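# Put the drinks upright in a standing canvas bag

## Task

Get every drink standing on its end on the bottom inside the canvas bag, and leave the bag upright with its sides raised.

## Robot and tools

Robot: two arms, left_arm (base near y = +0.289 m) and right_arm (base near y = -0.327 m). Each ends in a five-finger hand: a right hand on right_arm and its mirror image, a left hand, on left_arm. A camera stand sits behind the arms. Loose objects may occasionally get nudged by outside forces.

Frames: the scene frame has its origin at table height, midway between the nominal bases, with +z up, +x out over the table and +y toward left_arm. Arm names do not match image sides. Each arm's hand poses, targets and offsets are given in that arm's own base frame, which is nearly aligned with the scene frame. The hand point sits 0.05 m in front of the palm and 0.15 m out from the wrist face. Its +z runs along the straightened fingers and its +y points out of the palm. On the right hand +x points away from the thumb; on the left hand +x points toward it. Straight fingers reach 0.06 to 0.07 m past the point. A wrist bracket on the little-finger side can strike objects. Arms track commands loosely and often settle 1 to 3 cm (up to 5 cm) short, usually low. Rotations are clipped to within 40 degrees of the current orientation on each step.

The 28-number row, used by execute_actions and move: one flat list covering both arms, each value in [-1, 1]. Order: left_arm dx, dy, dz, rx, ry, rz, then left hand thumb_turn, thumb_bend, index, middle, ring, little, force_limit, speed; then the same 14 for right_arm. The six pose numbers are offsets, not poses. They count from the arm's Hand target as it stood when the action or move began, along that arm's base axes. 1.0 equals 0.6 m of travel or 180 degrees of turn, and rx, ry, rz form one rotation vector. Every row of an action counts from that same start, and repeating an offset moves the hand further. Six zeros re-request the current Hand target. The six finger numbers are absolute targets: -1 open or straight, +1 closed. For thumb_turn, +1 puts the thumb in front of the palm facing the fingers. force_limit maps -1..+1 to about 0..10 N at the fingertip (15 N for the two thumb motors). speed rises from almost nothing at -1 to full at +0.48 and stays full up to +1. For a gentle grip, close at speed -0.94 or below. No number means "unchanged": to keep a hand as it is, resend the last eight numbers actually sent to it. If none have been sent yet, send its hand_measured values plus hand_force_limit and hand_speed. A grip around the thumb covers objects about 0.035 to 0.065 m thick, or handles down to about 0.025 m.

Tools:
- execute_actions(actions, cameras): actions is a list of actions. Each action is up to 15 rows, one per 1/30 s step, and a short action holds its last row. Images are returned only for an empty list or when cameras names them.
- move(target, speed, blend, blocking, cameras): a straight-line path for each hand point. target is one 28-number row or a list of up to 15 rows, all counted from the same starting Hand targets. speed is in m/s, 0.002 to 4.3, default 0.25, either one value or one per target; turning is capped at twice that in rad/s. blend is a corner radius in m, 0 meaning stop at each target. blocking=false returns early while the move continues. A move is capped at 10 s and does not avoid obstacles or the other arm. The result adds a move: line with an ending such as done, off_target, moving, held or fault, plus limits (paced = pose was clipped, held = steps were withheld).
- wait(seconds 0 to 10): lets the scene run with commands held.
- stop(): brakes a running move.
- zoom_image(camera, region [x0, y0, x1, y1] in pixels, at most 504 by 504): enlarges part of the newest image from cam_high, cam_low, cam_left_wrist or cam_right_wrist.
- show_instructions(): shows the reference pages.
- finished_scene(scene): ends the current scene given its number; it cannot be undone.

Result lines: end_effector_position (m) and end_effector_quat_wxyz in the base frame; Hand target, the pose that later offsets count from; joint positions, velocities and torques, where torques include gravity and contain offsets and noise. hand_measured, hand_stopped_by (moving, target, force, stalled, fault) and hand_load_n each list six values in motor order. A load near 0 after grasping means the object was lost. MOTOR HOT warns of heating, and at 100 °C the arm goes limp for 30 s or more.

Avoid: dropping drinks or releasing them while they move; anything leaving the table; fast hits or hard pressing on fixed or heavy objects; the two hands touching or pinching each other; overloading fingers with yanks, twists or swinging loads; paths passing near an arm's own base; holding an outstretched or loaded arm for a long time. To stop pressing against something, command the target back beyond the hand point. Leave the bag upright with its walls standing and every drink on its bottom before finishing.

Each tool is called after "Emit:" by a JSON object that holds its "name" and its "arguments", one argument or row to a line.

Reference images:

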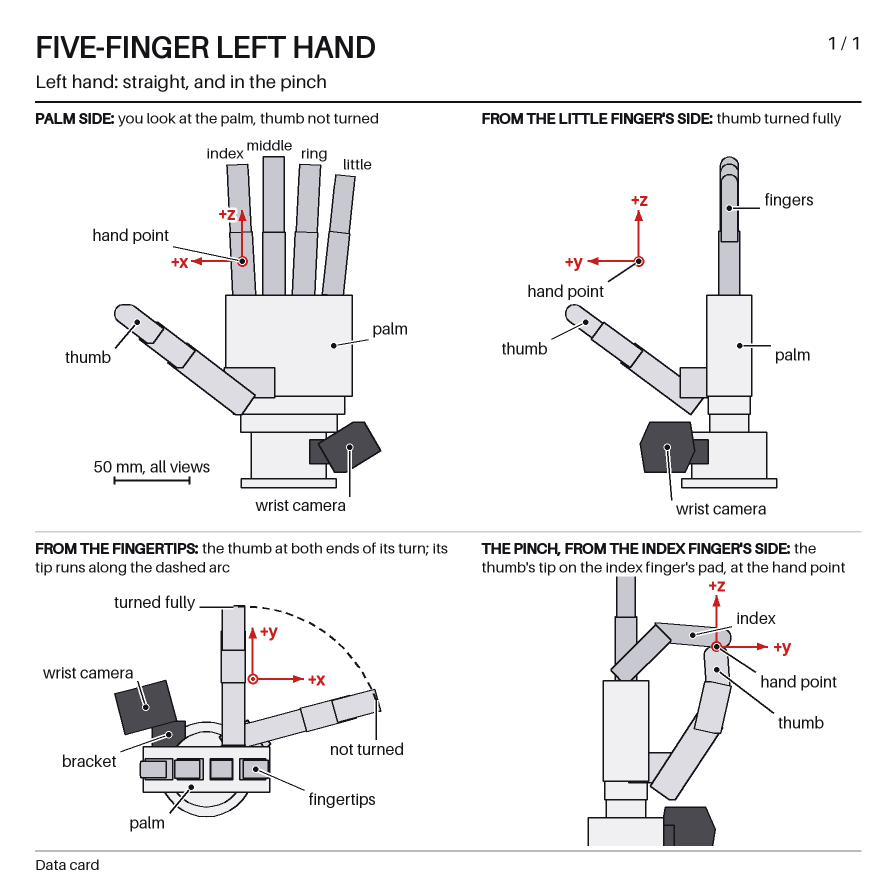

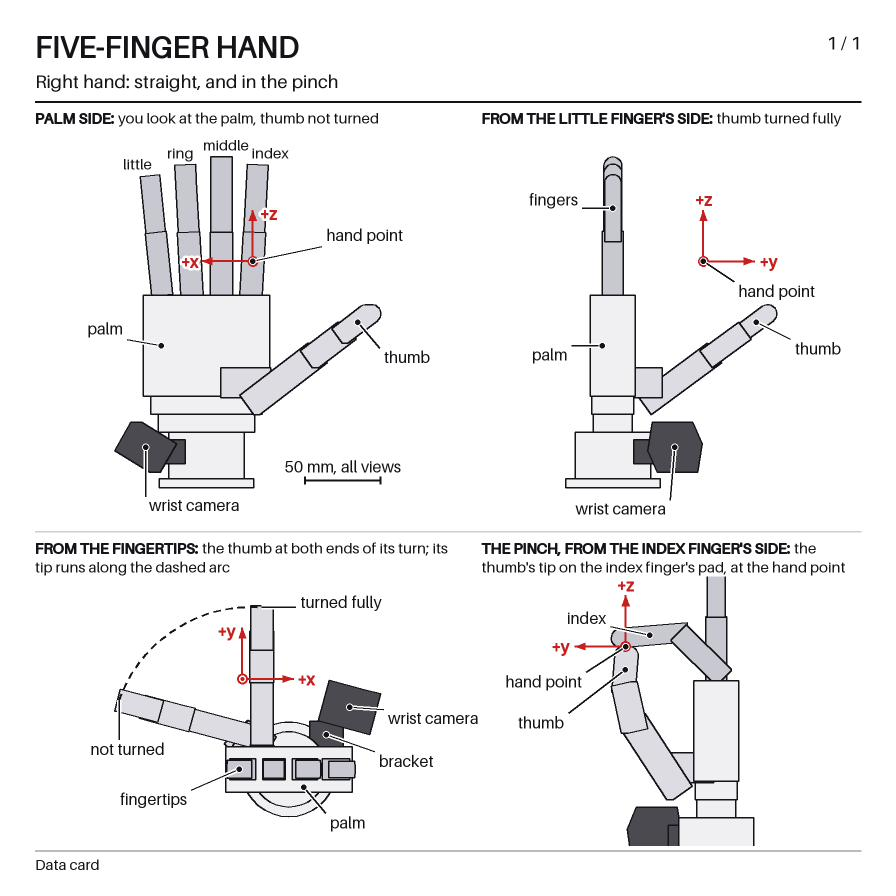

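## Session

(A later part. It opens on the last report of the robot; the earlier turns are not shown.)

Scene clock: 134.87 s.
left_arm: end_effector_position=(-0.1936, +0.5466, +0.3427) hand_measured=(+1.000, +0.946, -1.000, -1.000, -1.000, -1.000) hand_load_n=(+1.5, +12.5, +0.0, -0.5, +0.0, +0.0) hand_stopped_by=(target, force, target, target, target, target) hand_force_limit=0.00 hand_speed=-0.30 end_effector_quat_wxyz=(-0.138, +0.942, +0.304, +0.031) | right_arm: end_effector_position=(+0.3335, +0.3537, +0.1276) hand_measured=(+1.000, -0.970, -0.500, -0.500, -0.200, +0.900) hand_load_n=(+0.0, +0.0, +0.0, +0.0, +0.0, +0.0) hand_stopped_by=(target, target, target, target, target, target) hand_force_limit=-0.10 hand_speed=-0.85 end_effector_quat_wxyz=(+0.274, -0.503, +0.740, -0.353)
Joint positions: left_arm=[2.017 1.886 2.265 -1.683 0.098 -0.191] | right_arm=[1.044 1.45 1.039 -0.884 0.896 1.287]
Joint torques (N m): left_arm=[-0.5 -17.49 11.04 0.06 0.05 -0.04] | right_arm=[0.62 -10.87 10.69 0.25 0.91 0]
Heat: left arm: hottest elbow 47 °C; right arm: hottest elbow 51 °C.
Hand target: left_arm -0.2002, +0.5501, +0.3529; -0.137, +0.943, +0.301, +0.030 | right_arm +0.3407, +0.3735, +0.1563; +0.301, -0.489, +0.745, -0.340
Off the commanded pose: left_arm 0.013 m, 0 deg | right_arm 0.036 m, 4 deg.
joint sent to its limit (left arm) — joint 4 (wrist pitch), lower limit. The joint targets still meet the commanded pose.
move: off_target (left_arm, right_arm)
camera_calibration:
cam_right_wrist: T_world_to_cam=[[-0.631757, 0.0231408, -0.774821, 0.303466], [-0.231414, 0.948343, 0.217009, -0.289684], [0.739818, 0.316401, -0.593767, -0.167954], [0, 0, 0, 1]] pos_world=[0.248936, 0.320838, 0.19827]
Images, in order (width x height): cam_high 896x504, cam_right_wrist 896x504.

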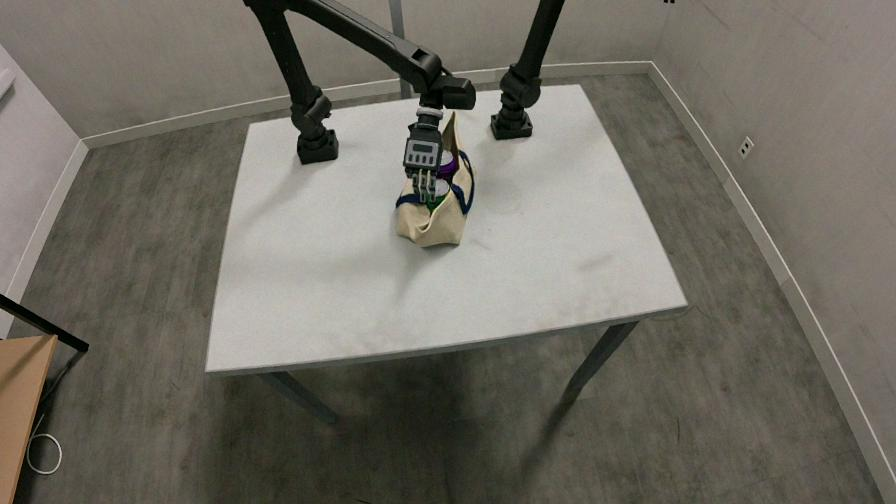

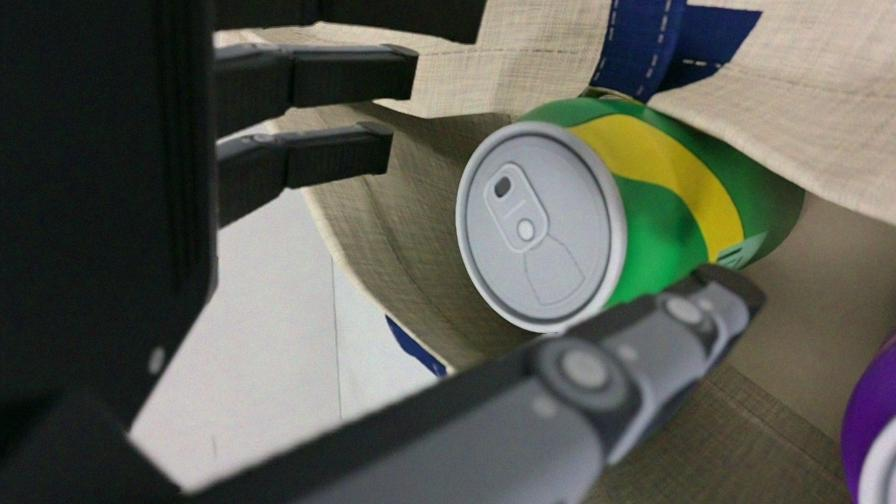

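Emit:
{"name": "move", "arguments": {
  "target": [
    [0,0,0,0,0,0,1,1,-1,-1,-1,-1,0,-0.3,0.0,0.01,0.1,0,0,0,1,-0.97,-0.5,-0.5,-0.2,0.9,-0.1,-0.85],
    [0,0,0,0,0,0,1,1,-1,-1,-1,-1,0,-0.3,0.0,0.0,0.3,0,0,0,1,-0.97,-0.5,-0.5,-0.2,0.9,-0.1,-0.85],
    [0,0,0,0,0,0,1,1,-1,-1,-1,-1,0,-0.3,0.05,-0.45,0.33,0,0,0.05,1,-0.97,-0.5,-0.5,-0.2,0.9,-0.1,-0.85]
  ],
  "speed": [0.1,0.2,0.3],
  "blend": 0.02,
  "cameras": ["cam_high","cam_low","cam_right_wrist"]
}}

Emit:
{"name": "zoom_image", "arguments": {
  "camera": "cam_high",
  "region": [380, 100, 490, 260]
}}

Emit:
{"name": "zoom_image", "arguments": {
  "camera": "cam_low",
  "region": [370, 180, 520, 280]
}}

Scene clock: 138.53 s.
left_arm: end_effector_position=(-0.1936, +0.5466, +0.3427) hand_measured=(+1.000, +0.946, -1.000, -1.000, -1.000, -1.000) hand_load_n=(+1.5, +12.5, +0.0, +0.0, +0.0, +0.0) hand_stopped_by=(target, force, target, target, target, target) hand_force_limit=0.00 hand_speed=-0.30 end_effector_quat_wxyz=(-0.138, +0.942, +0.304, +0.031) | right_arm: end_effector_position=(+0.3688, +0.1071, +0.3562) hand_measured=(+1.000, -0.970, -0.500, -0.500, -0.200, +0.900) hand_load_n=(+0.0, +0.0, +0.0, +0.0, +0.0, +0.0) hand_stopped_by=(target, target, target, target, target, target) hand_force_limit=-0.10 hand_speed=-0.85 end_effector_quat_wxyz=(+0.325, -0.547, +0.706, -0.311)
Joint positions: left_arm=[2.017 1.886 2.265 -1.683 0.098 -0.191] | right_arm=[0.325 0.868 1.131 -0.946 0.342 0.414]
Joint torques (N m): left_arm=[-0.5 -17.49 11.04 0.08 0.05 -0.04] | right_arm=[-1.26 -3.84 7.54 2.29 0.1 -0.25]
Heat: left arm: hottest elbow 47 °C; right arm: hottest elbow 51 °C.
Hand target: left_arm -0.2002, +0.5501, +0.3529; -0.137, +0.943, +0.301, +0.030 | right_arm +0.3706, +0.1034, +0.3542; +0.326, -0.546, +0.704, -0.315
Off the commanded pose: left_arm 0.013 m, 0 deg | right_arm 0.004 m, 1 deg.
joint sent to its limit (left arm) — joint 4 (wrist pitch), lower limit. The joint targets still meet the commanded pose.
move: off_target (left_arm)
camera_calibration:
cam_right_wrist: T_world_to_cam=[[-0.614698, -0.0241411, -0.788393, 0.512234], [-0.380538, 0.88459, 0.269613, -0.0542113], [0.690896, 0.465745, -0.552942, 0.00718777], [0, 0, 0, 1]] pos_world=[0.289274, 0.056973, 0.422432]
Images, in order (width x height): cam_high 896x504, cam_low 896x504, cam_right_wrist 896x504.

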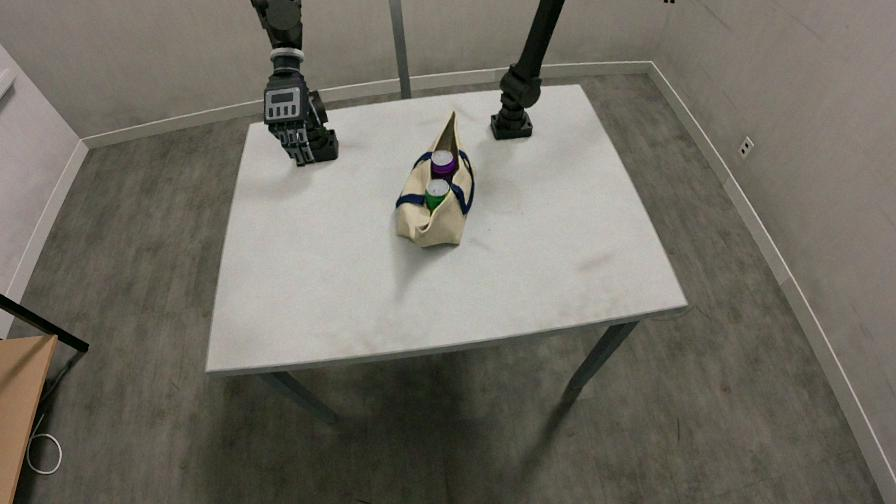

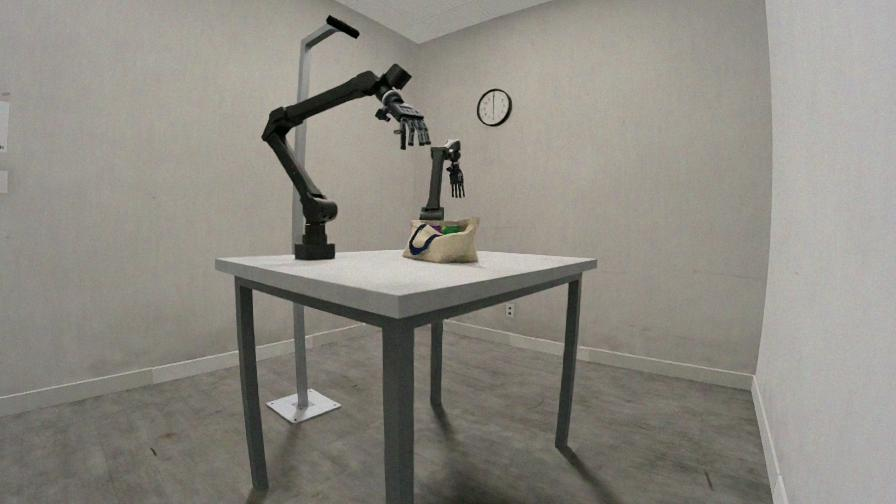

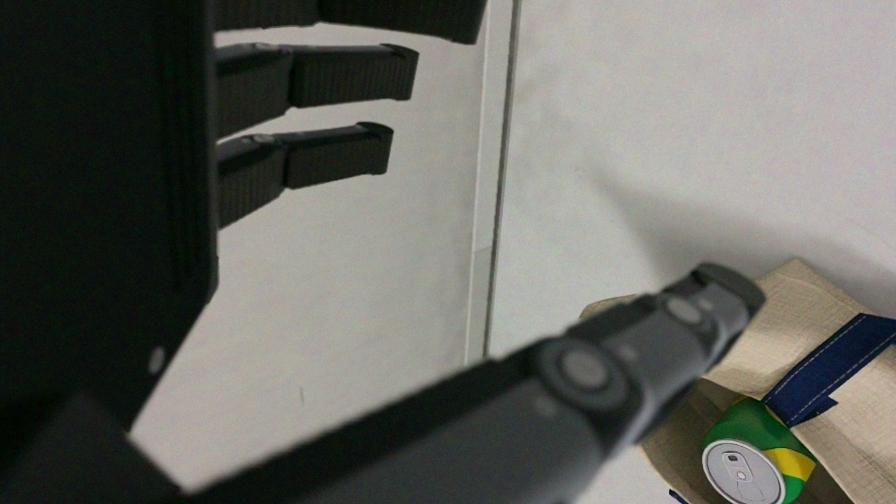

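Scaled by 3.150 from the camera's 896x504 image, which has a finer 1280x720 frame.

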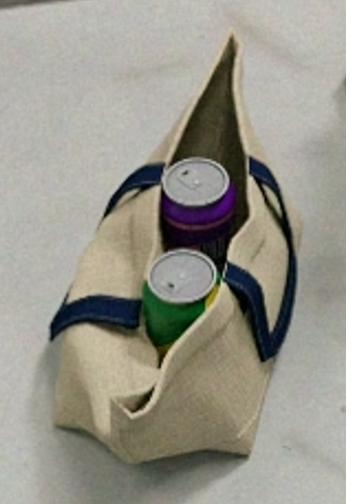

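Scaled by 3.360 from the camera's 896x504 image, which has a finer 1280x720 frame.

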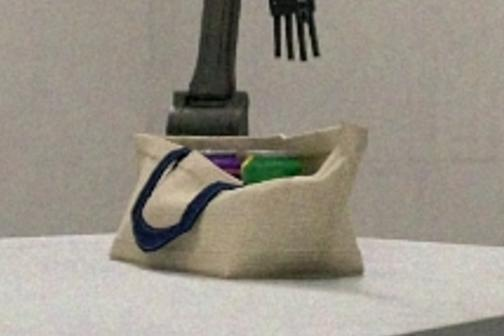

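Emit:
{"name": "move", "arguments": {
  "target": [0.1,-0.1,0,0,0,0,1,1,-1,-1,-1,-1,0,-0.3,0.0,0.22,-0.1,0,0,0,1,-1,-1,-1,-1,-1,-0.1,-0.3],
  "speed": 0.25,
  "cameras": ["cam_high","cam_low","cam_right_wrist"]
}}

Emit:
{"name": "zoom_image", "arguments": {
  "camera": "cam_low",
  "region": [395, 205, 495, 270]
}}

Scene clock: 142.43 s.
left_arm: end_effector_position=(-0.1431, +0.4856, +0.3591) hand_measured=(+1.000, +0.946, -1.000, -1.000, -1.000, -1.000) hand_load_n=(+1.0, +12.5, +0.0, +0.0, +0.0, +0.0) hand_stopped_by=(target, force, target, target, target, target) hand_force_limit=0.00 hand_speed=-0.30 end_effector_quat_wxyz=(-0.139, +0.943, +0.301, +0.030) | right_arm: end_effector_position=(+0.3677, +0.2292, +0.2920) hand_measured=(+1.000, -1.000, -1.000, -1.000, -1.000, -1.000) hand_load_n=(+0.0, +0.0, +0.0, +0.0, +0.0, +0.0) hand_stopped_by=(target, target, target, target, target, target) hand_force_limit=-0.10 hand_speed=-0.30 end_effector_quat_wxyz=(+0.318, -0.552, +0.703, -0.317)
Joint positions: left_arm=[1.977 1.653 1.986 -1.632 0.086 -0.224] | right_arm=[0.708 1.033 1.077 -0.875 0.632 0.695]
Joint torques (N m): left_arm=[-1.96 -14.56 7.34 0.84 -0.15 -0.22] | right_arm=[0.32 -5.01 8.57 2.02 0.63 0]
Heat: left arm: hottest elbow 47 °C; right arm: hottest elbow 51 °C.
Hand target: left_arm -0.1402, +0.4901, +0.3531; -0.137, +0.943, +0.301, +0.030 | right_arm +0.3708, +0.2355, +0.2944; +0.327, -0.546, +0.704, -0.315
Off the commanded pose: left_arm 0.008 m, 0 deg | right_arm 0.007 m, 1 deg.
move: done
camera_calibration:
cam_right_wrist: T_world_to_cam=[[-0.617776, -0.0427883, -0.785189, 0.468379], [-0.381954, 0.889143, 0.252063, -0.14073], [0.68736, 0.455625, -0.565634, -0.0770732], [0, 0, 0, 1]] pos_world=[0.288578, 0.180287, 0.359644]
Images, in order (width x height): cam_high 896x504, cam_low 896x504, cam_right_wrist 896x504.

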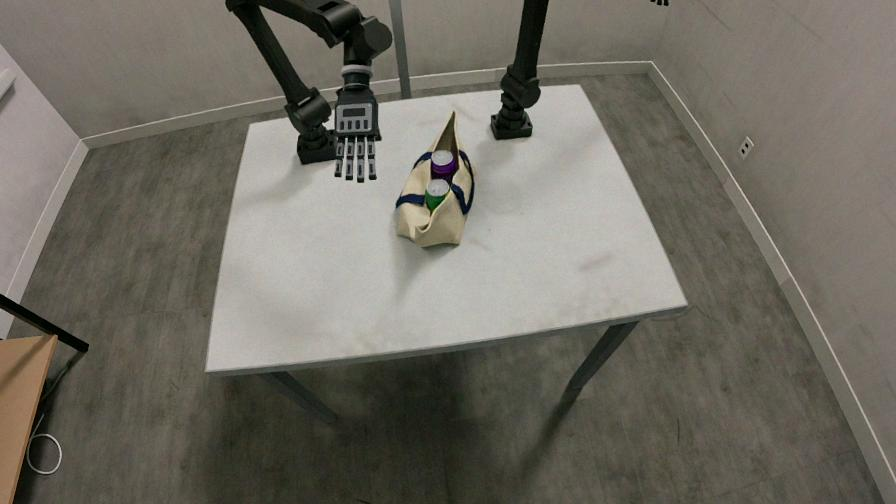

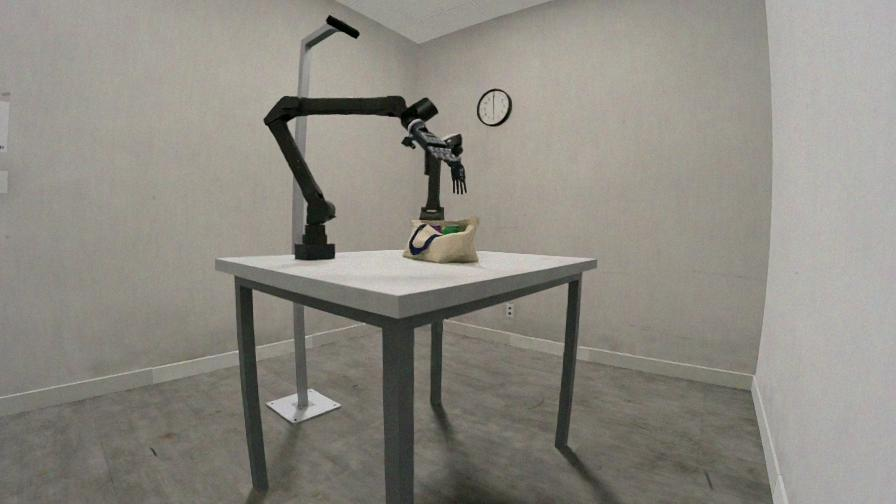

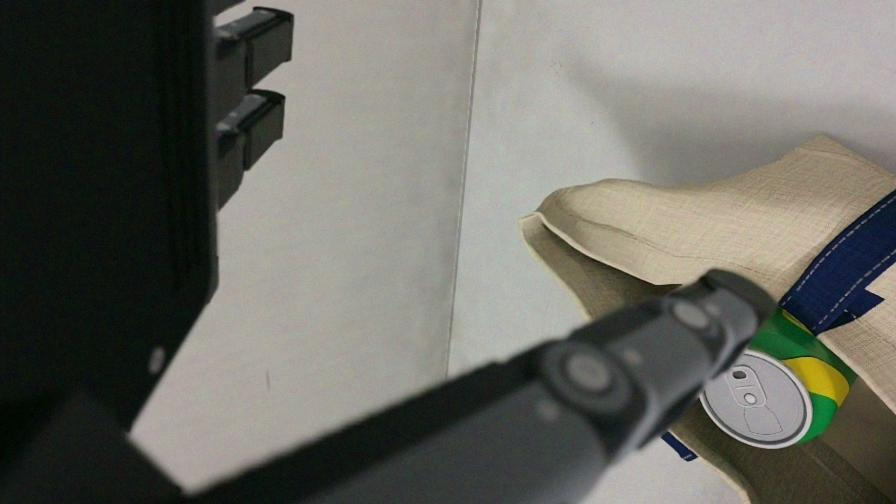

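Scaled by 5.040 from the camera's 896x504 image, which has a finer 1280x720 frame.

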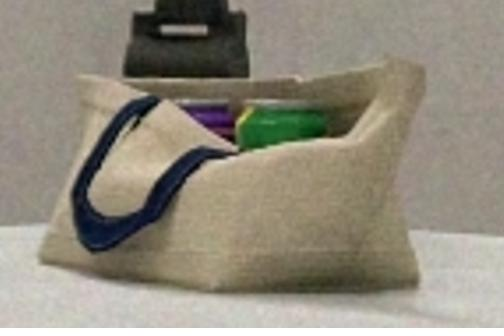

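Emit:
{"name": "move", "arguments": {
  "target": [0,0,0,0,0,0,1,1,-1,-1,-1,-1,0,-0.3,-0.05,0.0875,-0.2,0,0,-0.078,1,-0.95,-0.3,-0.3,-0.3,0.9,-0.1,-0.3],
  "speed": 0.2,
  "cameras": ["cam_high","cam_right_wrist"]
}}

Emit:
{"name": "zoom_image", "arguments": {
  "camera": "cam_high",
  "region": [370, 100, 490, 260]
}}

Scene clock: 147.30 s.
left_arm: end_effector_position=(-0.1431, +0.4856, +0.3591) hand_measured=(+1.000, +0.946, -1.000, -1.000, -1.000, -1.000) hand_load_n=(+1.0, +12.5, +0.0, +0.0, +0.0, +0.5) hand_stopped_by=(target, force, target, target, target, target) hand_force_limit=0.00 hand_speed=-0.30 end_effector_quat_wxyz=(-0.139, +0.943, +0.301, +0.030) | right_arm: end_effector_position=(+0.3404, +0.2817, +0.1741) hand_measured=(+1.000, -0.950, -0.300, -0.300, -0.300, +0.900) hand_load_n=(+0.0, +0.0, +0.0, +0.0, +0.0, +0.0) hand_stopped_by=(target, target, target, target, target, target) hand_force_limit=-0.10 hand_speed=-0.30 end_effector_quat_wxyz=(+0.285, -0.456, +0.766, -0.353)
Joint positions: left_arm=[1.977 1.653 1.986 -1.632 0.086 -0.224] | right_arm=[0.943 1.244 0.955 -0.925 0.892 1.267]
Joint torques (N m): left_arm=[-1.9 -14.62 7.32 0.81 -0.16 -0.22] | right_arm=[0.62 -6.42 8.4 0.44 0.89 0.01]
Heat: left arm: hottest elbow 46 °C; right arm: hottest elbow 51 °C.
Hand target: left_arm -0.1402, +0.4901, +0.3531; -0.137, +0.943, +0.301, +0.030 | right_arm +0.3406, +0.2880, +0.1743; +0.285, -0.456, +0.765, -0.353
Off the commanded pose: left_arm 0.008 m, 0 deg | right_arm 0.006 m, 0 deg.
move: done
camera_calibration:
cam_right_wrist: T_world_to_cam=[[-0.59704, 0.120469, -0.793114, 0.309498], [-0.155999, 0.952352, 0.262088, -0.264594], [0.786898, 0.280202, -0.549799, -0.136206], [0, 0, 0, 1]] pos_world=[0.250687, 0.252867, 0.239928]
Images, in order (width x height): cam_high 896x504, cam_right_wrist 896x504.

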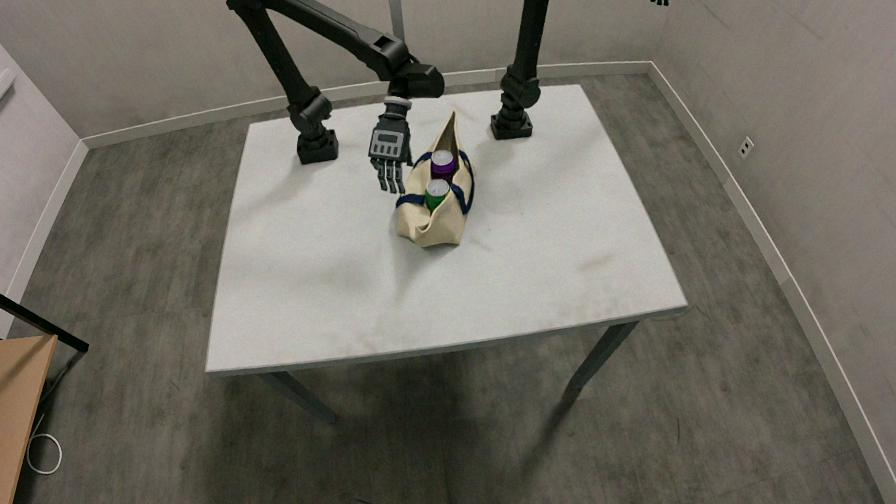

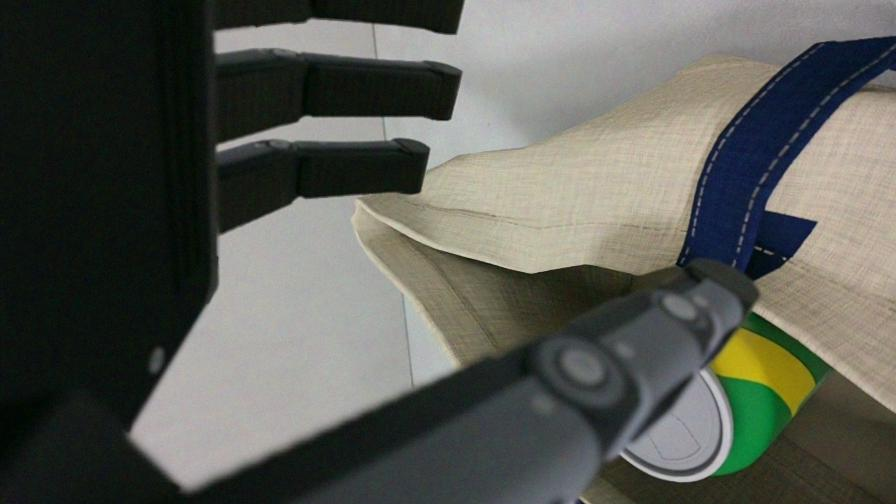

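Scaled by 3.150 from the camera's 896x504 image, which has a finer 1280x720 frame.

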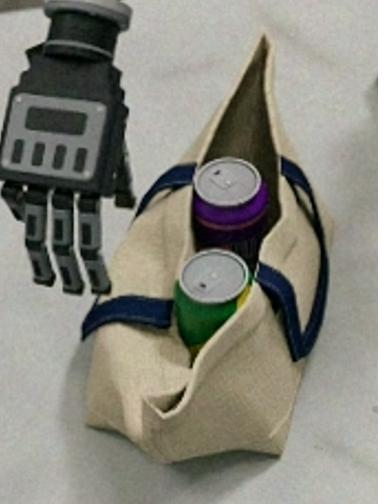

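Emit:
{"name": "move", "arguments": {
  "target": [0,0,0,0,0,0,1,1,-1,-1,-1,-1,0,-0.3,-0.029,0.002,-0.12,0,0,0,1,-0.95,-0.3,-0.3,-0.3,0.9,-0.1,-0.3],
  "speed": 0.12,
  "cameras": ["cam_high","cam_right_wrist"]
}}

Emit:
{"name": "zoom_image", "arguments": {
  "camera": "cam_high",
  "region": [370, 120, 480, 240]
}}

Scene clock: 150.43 s.
left_arm: end_effector_position=(-0.1431, +0.4856, +0.3591) hand_measured=(+1.000, +0.946, -1.000, -1.000, -1.000, -1.000) hand_load_n=(+1.5, +12.5, +0.0, +0.5, +0.0, +0.0) hand_stopped_by=(target, force, target, target, target, target) hand_force_limit=0.00 hand_speed=-0.30 end_effector_quat_wxyz=(-0.139, +0.943, +0.301, +0.030) | right_arm: end_effector_position=(+0.3257, +0.2863, +0.1091) hand_measured=(+1.000, -0.950, -0.300, -0.300, -0.300, +0.900) hand_load_n=(+0.0, +0.0, +0.0, +0.0, +0.0, +0.0) hand_stopped_by=(target, target, target, target, target, target) hand_force_limit=-0.10 hand_speed=-0.30 end_effector_quat_wxyz=(+0.284, -0.456, +0.766, -0.353)
Joint positions: left_arm=[1.977 1.653 1.986 -1.632 0.086 -0.224] | right_arm=[0.984 1.313 0.836 -0.79 0.906 1.332]
Joint torques (N m): left_arm=[-1.96 -14.62 7.35 0.81 -0.16 -0.22] | right_arm=[0.67 -6.77 6.13 1.2 0.92 -0.01]
Heat: left arm: hottest elbow 45 °C; right arm: hottest elbow 51 °C.
Hand target: left_arm -0.1402, +0.4901, +0.3531; -0.137, +0.943, +0.301, +0.030 | right_arm +0.3233, +0.2890, +0.1023; +0.285, -0.456, +0.765, -0.353
Off the commanded pose: left_arm 0.008 m, 0 deg | right_arm 0.008 m, 0 deg.
move: done
camera_calibration:
cam_right_wrist: T_world_to_cam=[[-0.598127, 0.120121, -0.792348, 0.248975], [-0.154509, 0.952868, 0.261091, -0.254692], [0.786366, 0.278591, -0.551377, -0.160766], [0, 0, 0, 1]] pos_world=[0.235988, 0.257569, 0.17513]
Images, in order (width x height): cam_high 896x504, cam_right_wrist 896x504.

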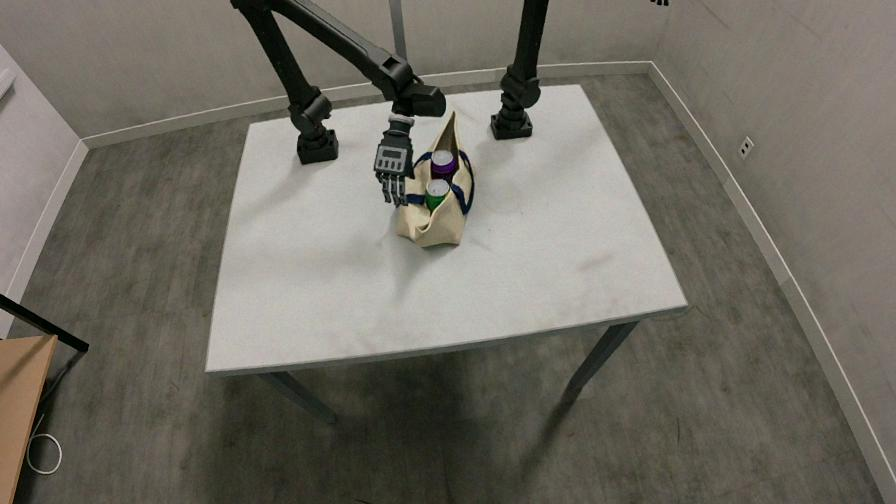

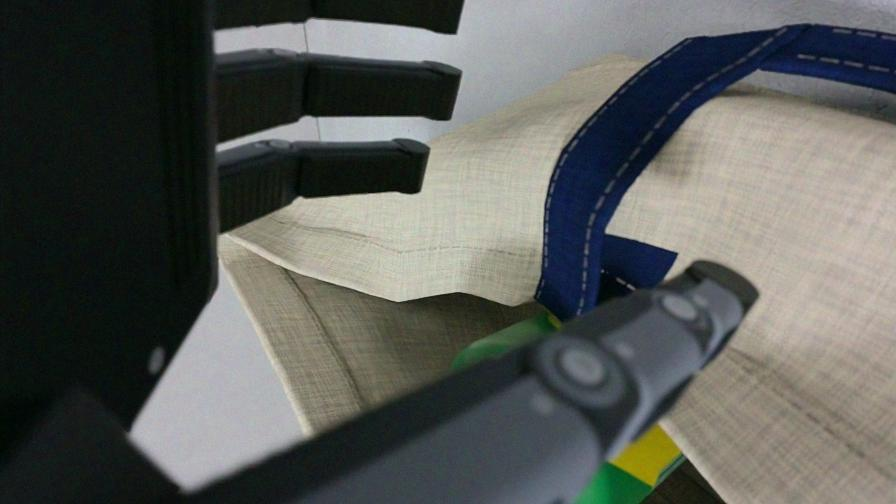

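Scaled by 4.200 from the camera's 896x504 image, which has a finer 1280x720 frame.

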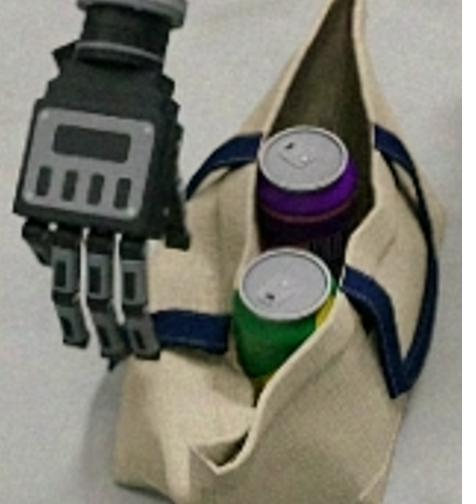

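Emit:
{"name": "move", "arguments": {
  "target": [0,0,0,0,0,0,1,1,-1,-1,-1,-1,0,-0.3,-0.003,0.0115,-0.062,0,0,0,1,-0.95,-0.3,-0.3,-0.3,0.9,-0.1,-0.3],
  "speed": 0.08,
  "cameras": ["cam_high","cam_right_wrist"]
}}

Emit:
{"name": "zoom_image", "arguments": {
  "camera": "cam_high",
  "region": [370, 120, 480, 240]
}}

Scene clock: 152.27 s.
left_arm: end_effector_position=(-0.1431, +0.4856, +0.3591) hand_measured=(+1.000, +0.946, -1.000, -1.000, -1.000, -1.000) hand_load_n=(+1.0, +12.0, +0.0, +0.0, +0.0, +0.0) hand_stopped_by=(target, force, target, target, target, target) hand_force_limit=0.00 hand_speed=-0.30 end_effector_quat_wxyz=(-0.139, +0.943, +0.301, +0.030) | right_arm: end_effector_position=(+0.3268, +0.2959, +0.0798) hand_measured=(+1.000, -0.950, -0.300, -0.300, -0.300, +0.900) hand_load_n=(+0.0, +0.0, +0.0, -0.5, +0.0, +0.0) hand_stopped_by=(target, target, target, target, target, target) hand_force_limit=-0.10 hand_speed=-0.30 end_effector_quat_wxyz=(+0.292, -0.450, +0.767, -0.352)
Joint positions: left_arm=[1.977 1.653 1.986 -1.632 0.086 -0.224] | right_arm=[0.999 1.377 0.803 -0.693 0.916 1.358]
Joint torques (N m): left_arm=[-1.9 -14.68 7.34 0.81 -0.16 -0.22] | right_arm=[0.62 -6.42 5.31 1.22 0.62 -0.03]
Heat: left arm: hottest elbow 45 °C; right arm: hottest elbow 50 °C.
Hand target: left_arm -0.1402, +0.4901, +0.3531; -0.137, +0.943, +0.301, +0.030 | right_arm +0.3215, +0.2961, +0.0651; +0.286, -0.456, +0.765, -0.353
Off the commanded pose: left_arm 0.008 m, 0 deg | right_arm 0.016 m, 1 deg.
move: off_target (right_arm)
camera_calibration:
cam_right_wrist: T_world_to_cam=[[-0.585844, 0.132294, -0.799553, 0.218194], [-0.155524, 0.949896, 0.271125, -0.255675], [0.795361, 0.283187, -0.535916, -0.185968], [0, 0, 0, 1]] pos_world=[0.235976, 0.266662, 0.144114]
Images, in order (width x height): cam_high 896x504, cam_right_wrist 896x504.

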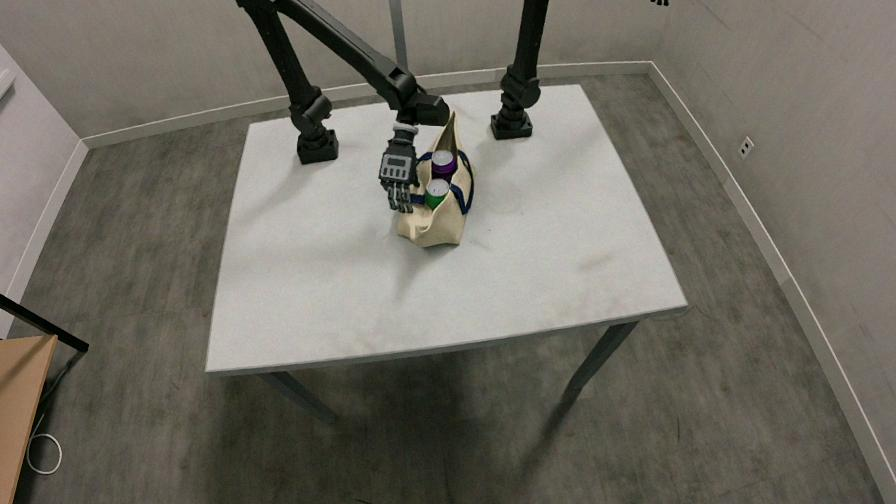

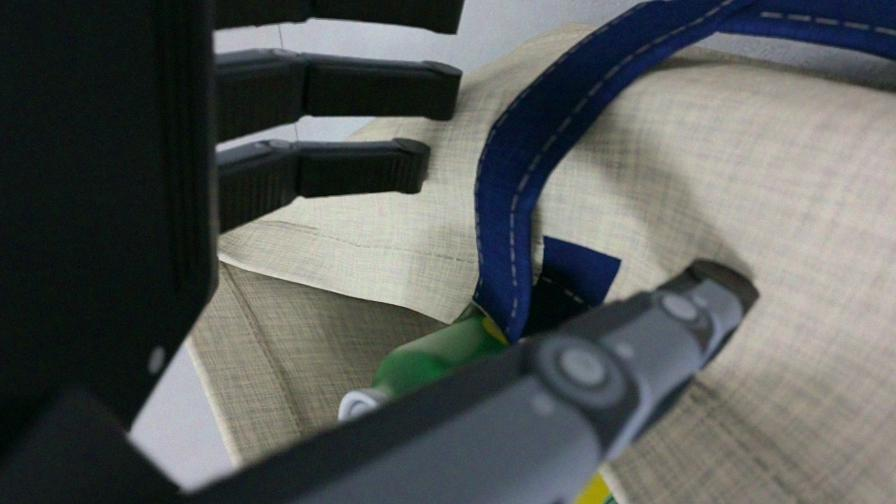

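Scaled by 4.200 from the camera's 896x504 image, which has a finer 1280x720 frame.

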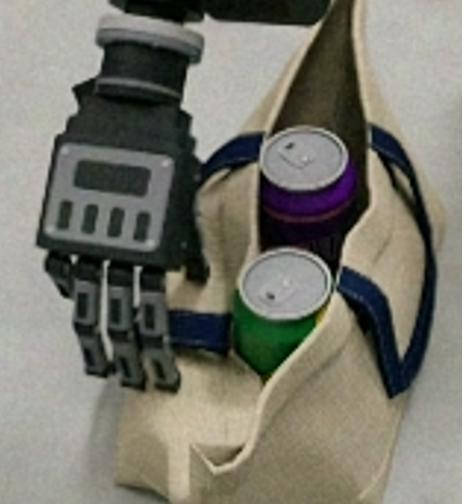

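Emit:
{"name": "move", "arguments": {
  "target": [0,0,0,0,0,0,1,1,-1,-1,-1,-1,0,-0.3,-0.003,0,-0.01,0,0,0,1,0.1,0.4,0.4,0.3,0.9,0.0,-0.75],
  "speed": 0.08,
  "cameras": ["cam_high","cam_right_wrist"]
}}

Emit:
{"name": "zoom_image", "arguments": {
  "camera": "cam_high",
  "region": [370, 120, 480, 240]
}}

Scene clock: 153.83 s.
left_arm: end_effector_position=(-0.1431, +0.4856, +0.3591) hand_measured=(+1.000, +0.946, -1.000, -1.000, -1.000, -1.000) hand_load_n=(+1.0, +12.5, +0.0, +0.0, +0.0, +0.0) hand_stopped_by=(target, force, target, target, target, target) hand_force_limit=0.00 hand_speed=-0.30 end_effector_quat_wxyz=(-0.139, +0.943, +0.301, +0.030) | right_arm: end_effector_position=(+0.3260, +0.2928, +0.0705) hand_measured=(+1.000, -0.670, +0.296, +0.250, +0.300, +0.900) hand_load_n=(+0.0, +0.5, +0.5, +0.0, +0.0, +0.0) hand_stopped_by=(target, force, force, force, target, target) hand_force_limit=0.00 hand_speed=-0.75 end_effector_quat_wxyz=(+0.289, -0.450, +0.766, -0.356)
Joint positions: left_arm=[1.977 1.653 1.986 -1.632 0.086 -0.224] | right_arm=[0.999 1.393 0.789 -0.678 0.923 1.364]
Joint torques (N m): left_arm=[-1.9 -14.68 7.34 0.84 -0.16 -0.23] | right_arm=[0.91 -6.83 5.46 1.13 0.4 -0.03]
Heat: left arm: hottest elbow 44 °C; right arm: hottest elbow 50 °C.
Hand target: left_arm -0.1402, +0.4901, +0.3531; -0.137, +0.943, +0.301, +0.030 | right_arm +0.3197, +0.2961, +0.0591; +0.286, -0.456, +0.765, -0.353
Off the commanded pose: left_arm 0.008 m, 0 deg | right_arm 0.013 m, 1 deg.
move: off_target (right_arm)
camera_calibration:
cam_right_wrist: T_world_to_cam=[[-0.58554, 0.127977, -0.800478, 0.211911], [-0.150096, 0.95327, 0.262198, -0.252408], [0.796627, 0.273676, -0.538969, -0.187012], [0, 0, 0, 1]] pos_world=[0.235175, 0.264674, 0.135017]
Images, in order (width x height): cam_high 896x504, cam_right_wrist 896x504.

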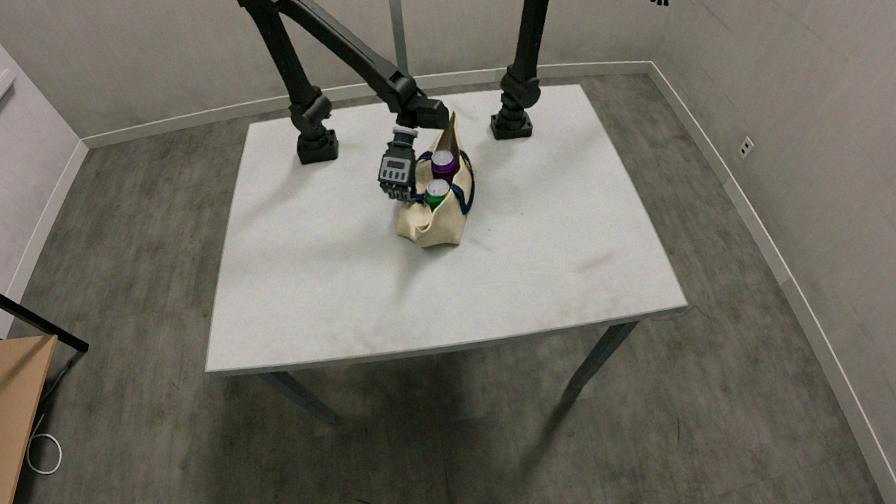

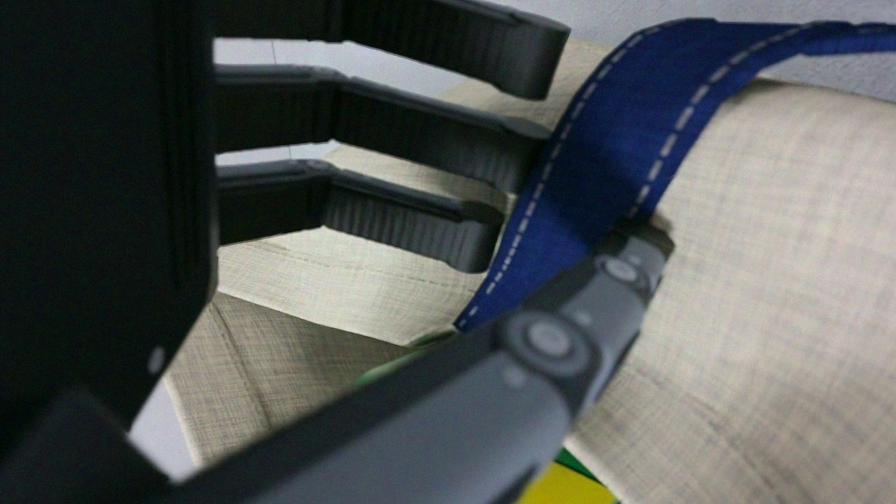

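Scaled by 4.200 from the camera's 896x504 image, which has a finer 1280x720 frame.

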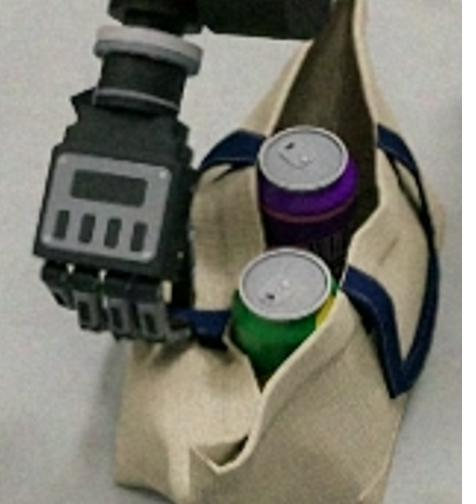

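Emit:
{"name": "move", "arguments": {
  "target": [0,0,0,0,0,0,1,1,-1,-1,-1,-1,0,-0.3,0,0,0,0,0,0,1,0.3,0.6,0.6,0.55,0.9,0.3,-0.6],
  "speed": 0.08,
  "cameras": ["cam_high","cam_right_wrist"]
}}

Scene clock: 154.70 s.
left_arm: end_effector_position=(-0.1431, +0.4856, +0.3591) hand_measured=(+1.000, +0.946, -1.000, -1.000, -1.000, -1.000) hand_load_n=(+1.5, +12.5, +0.0, +0.0, +0.0, +0.0) hand_stopped_by=(target, force, target, target, target, target) hand_force_limit=0.00 hand_speed=-0.30 end_effector_quat_wxyz=(-0.139, +0.943, +0.301, +0.030) | right_arm: end_effector_position=(+0.3245, +0.2950, +0.0696) hand_measured=(+1.000, -0.474, +0.600, +0.596, +0.550, +0.900) hand_load_n=(+1.5, +10.5, +0.0, +7.0, +0.0, +0.0) hand_stopped_by=(target, force, target, force, target, target) hand_force_limit=0.30 hand_speed=-0.60 end_effector_quat_wxyz=(+0.290, -0.451, +0.766, -0.354)
Joint positions: left_arm=[1.977 1.653 1.986 -1.632 0.086 -0.224] | right_arm=[1.004 1.394 0.789 -0.676 0.918 1.366]
Joint torques (N m): left_arm=[-1.9 -14.68 7.34 0.81 -0.15 -0.23] | right_arm=[0.56 -7 5.45 1.14 0.61 -0.05]
Heat: left arm: hottest elbow 44 °C; right arm: hottest elbow 50 °C.
Hand target: left_arm -0.1402, +0.4901, +0.3531; -0.137, +0.943, +0.301, +0.030 | right_arm +0.3197, +0.2960, +0.0591; +0.285, -0.456, +0.765, -0.353
Off the commanded pose: left_arm 0.008 m, 0 deg | right_arm 0.012 m, 1 deg.
move: off_target (right_arm)
camera_calibration:
cam_right_wrist: T_world_to_cam=[[-0.588508, 0.128691, -0.798183, 0.210643], [-0.153489, 0.951512, 0.266581, -0.25325], [0.793788, 0.279397, -0.54022, -0.187562], [0, 0, 0, 1]] pos_world=[0.233978, 0.266267, 0.134319]
Images, in order (width x height): cam_high 896x504, cam_right_wrist 896x504.

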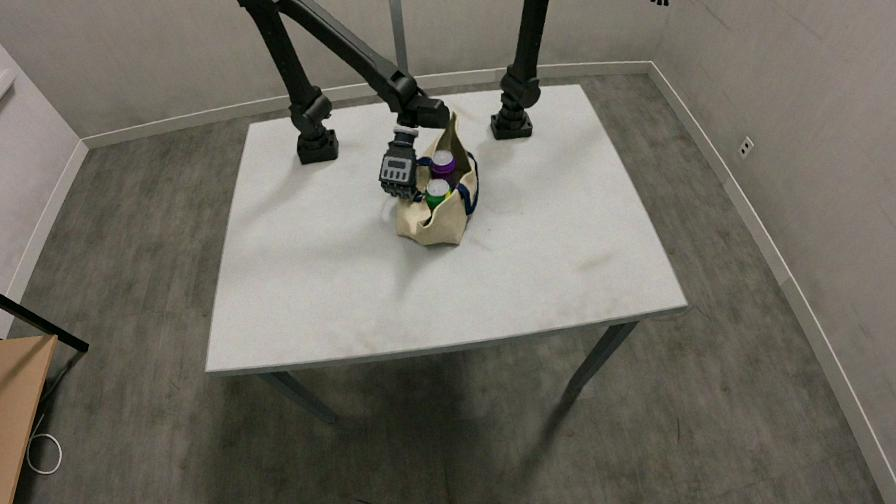

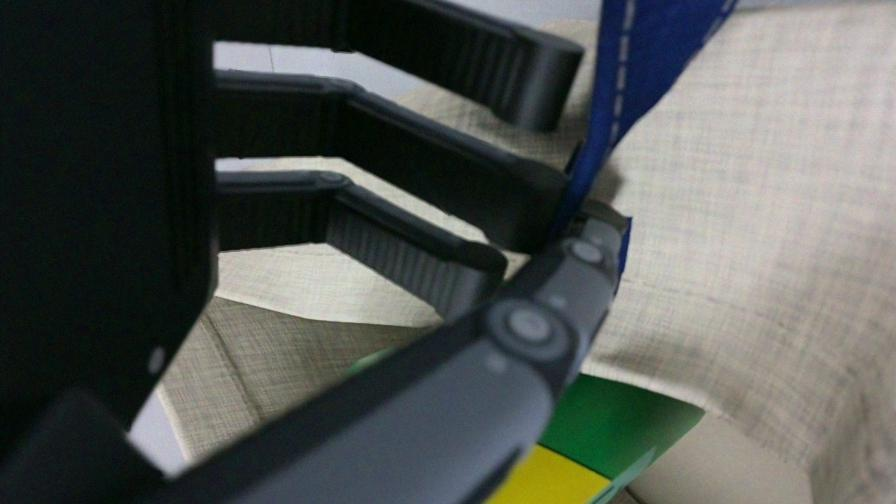

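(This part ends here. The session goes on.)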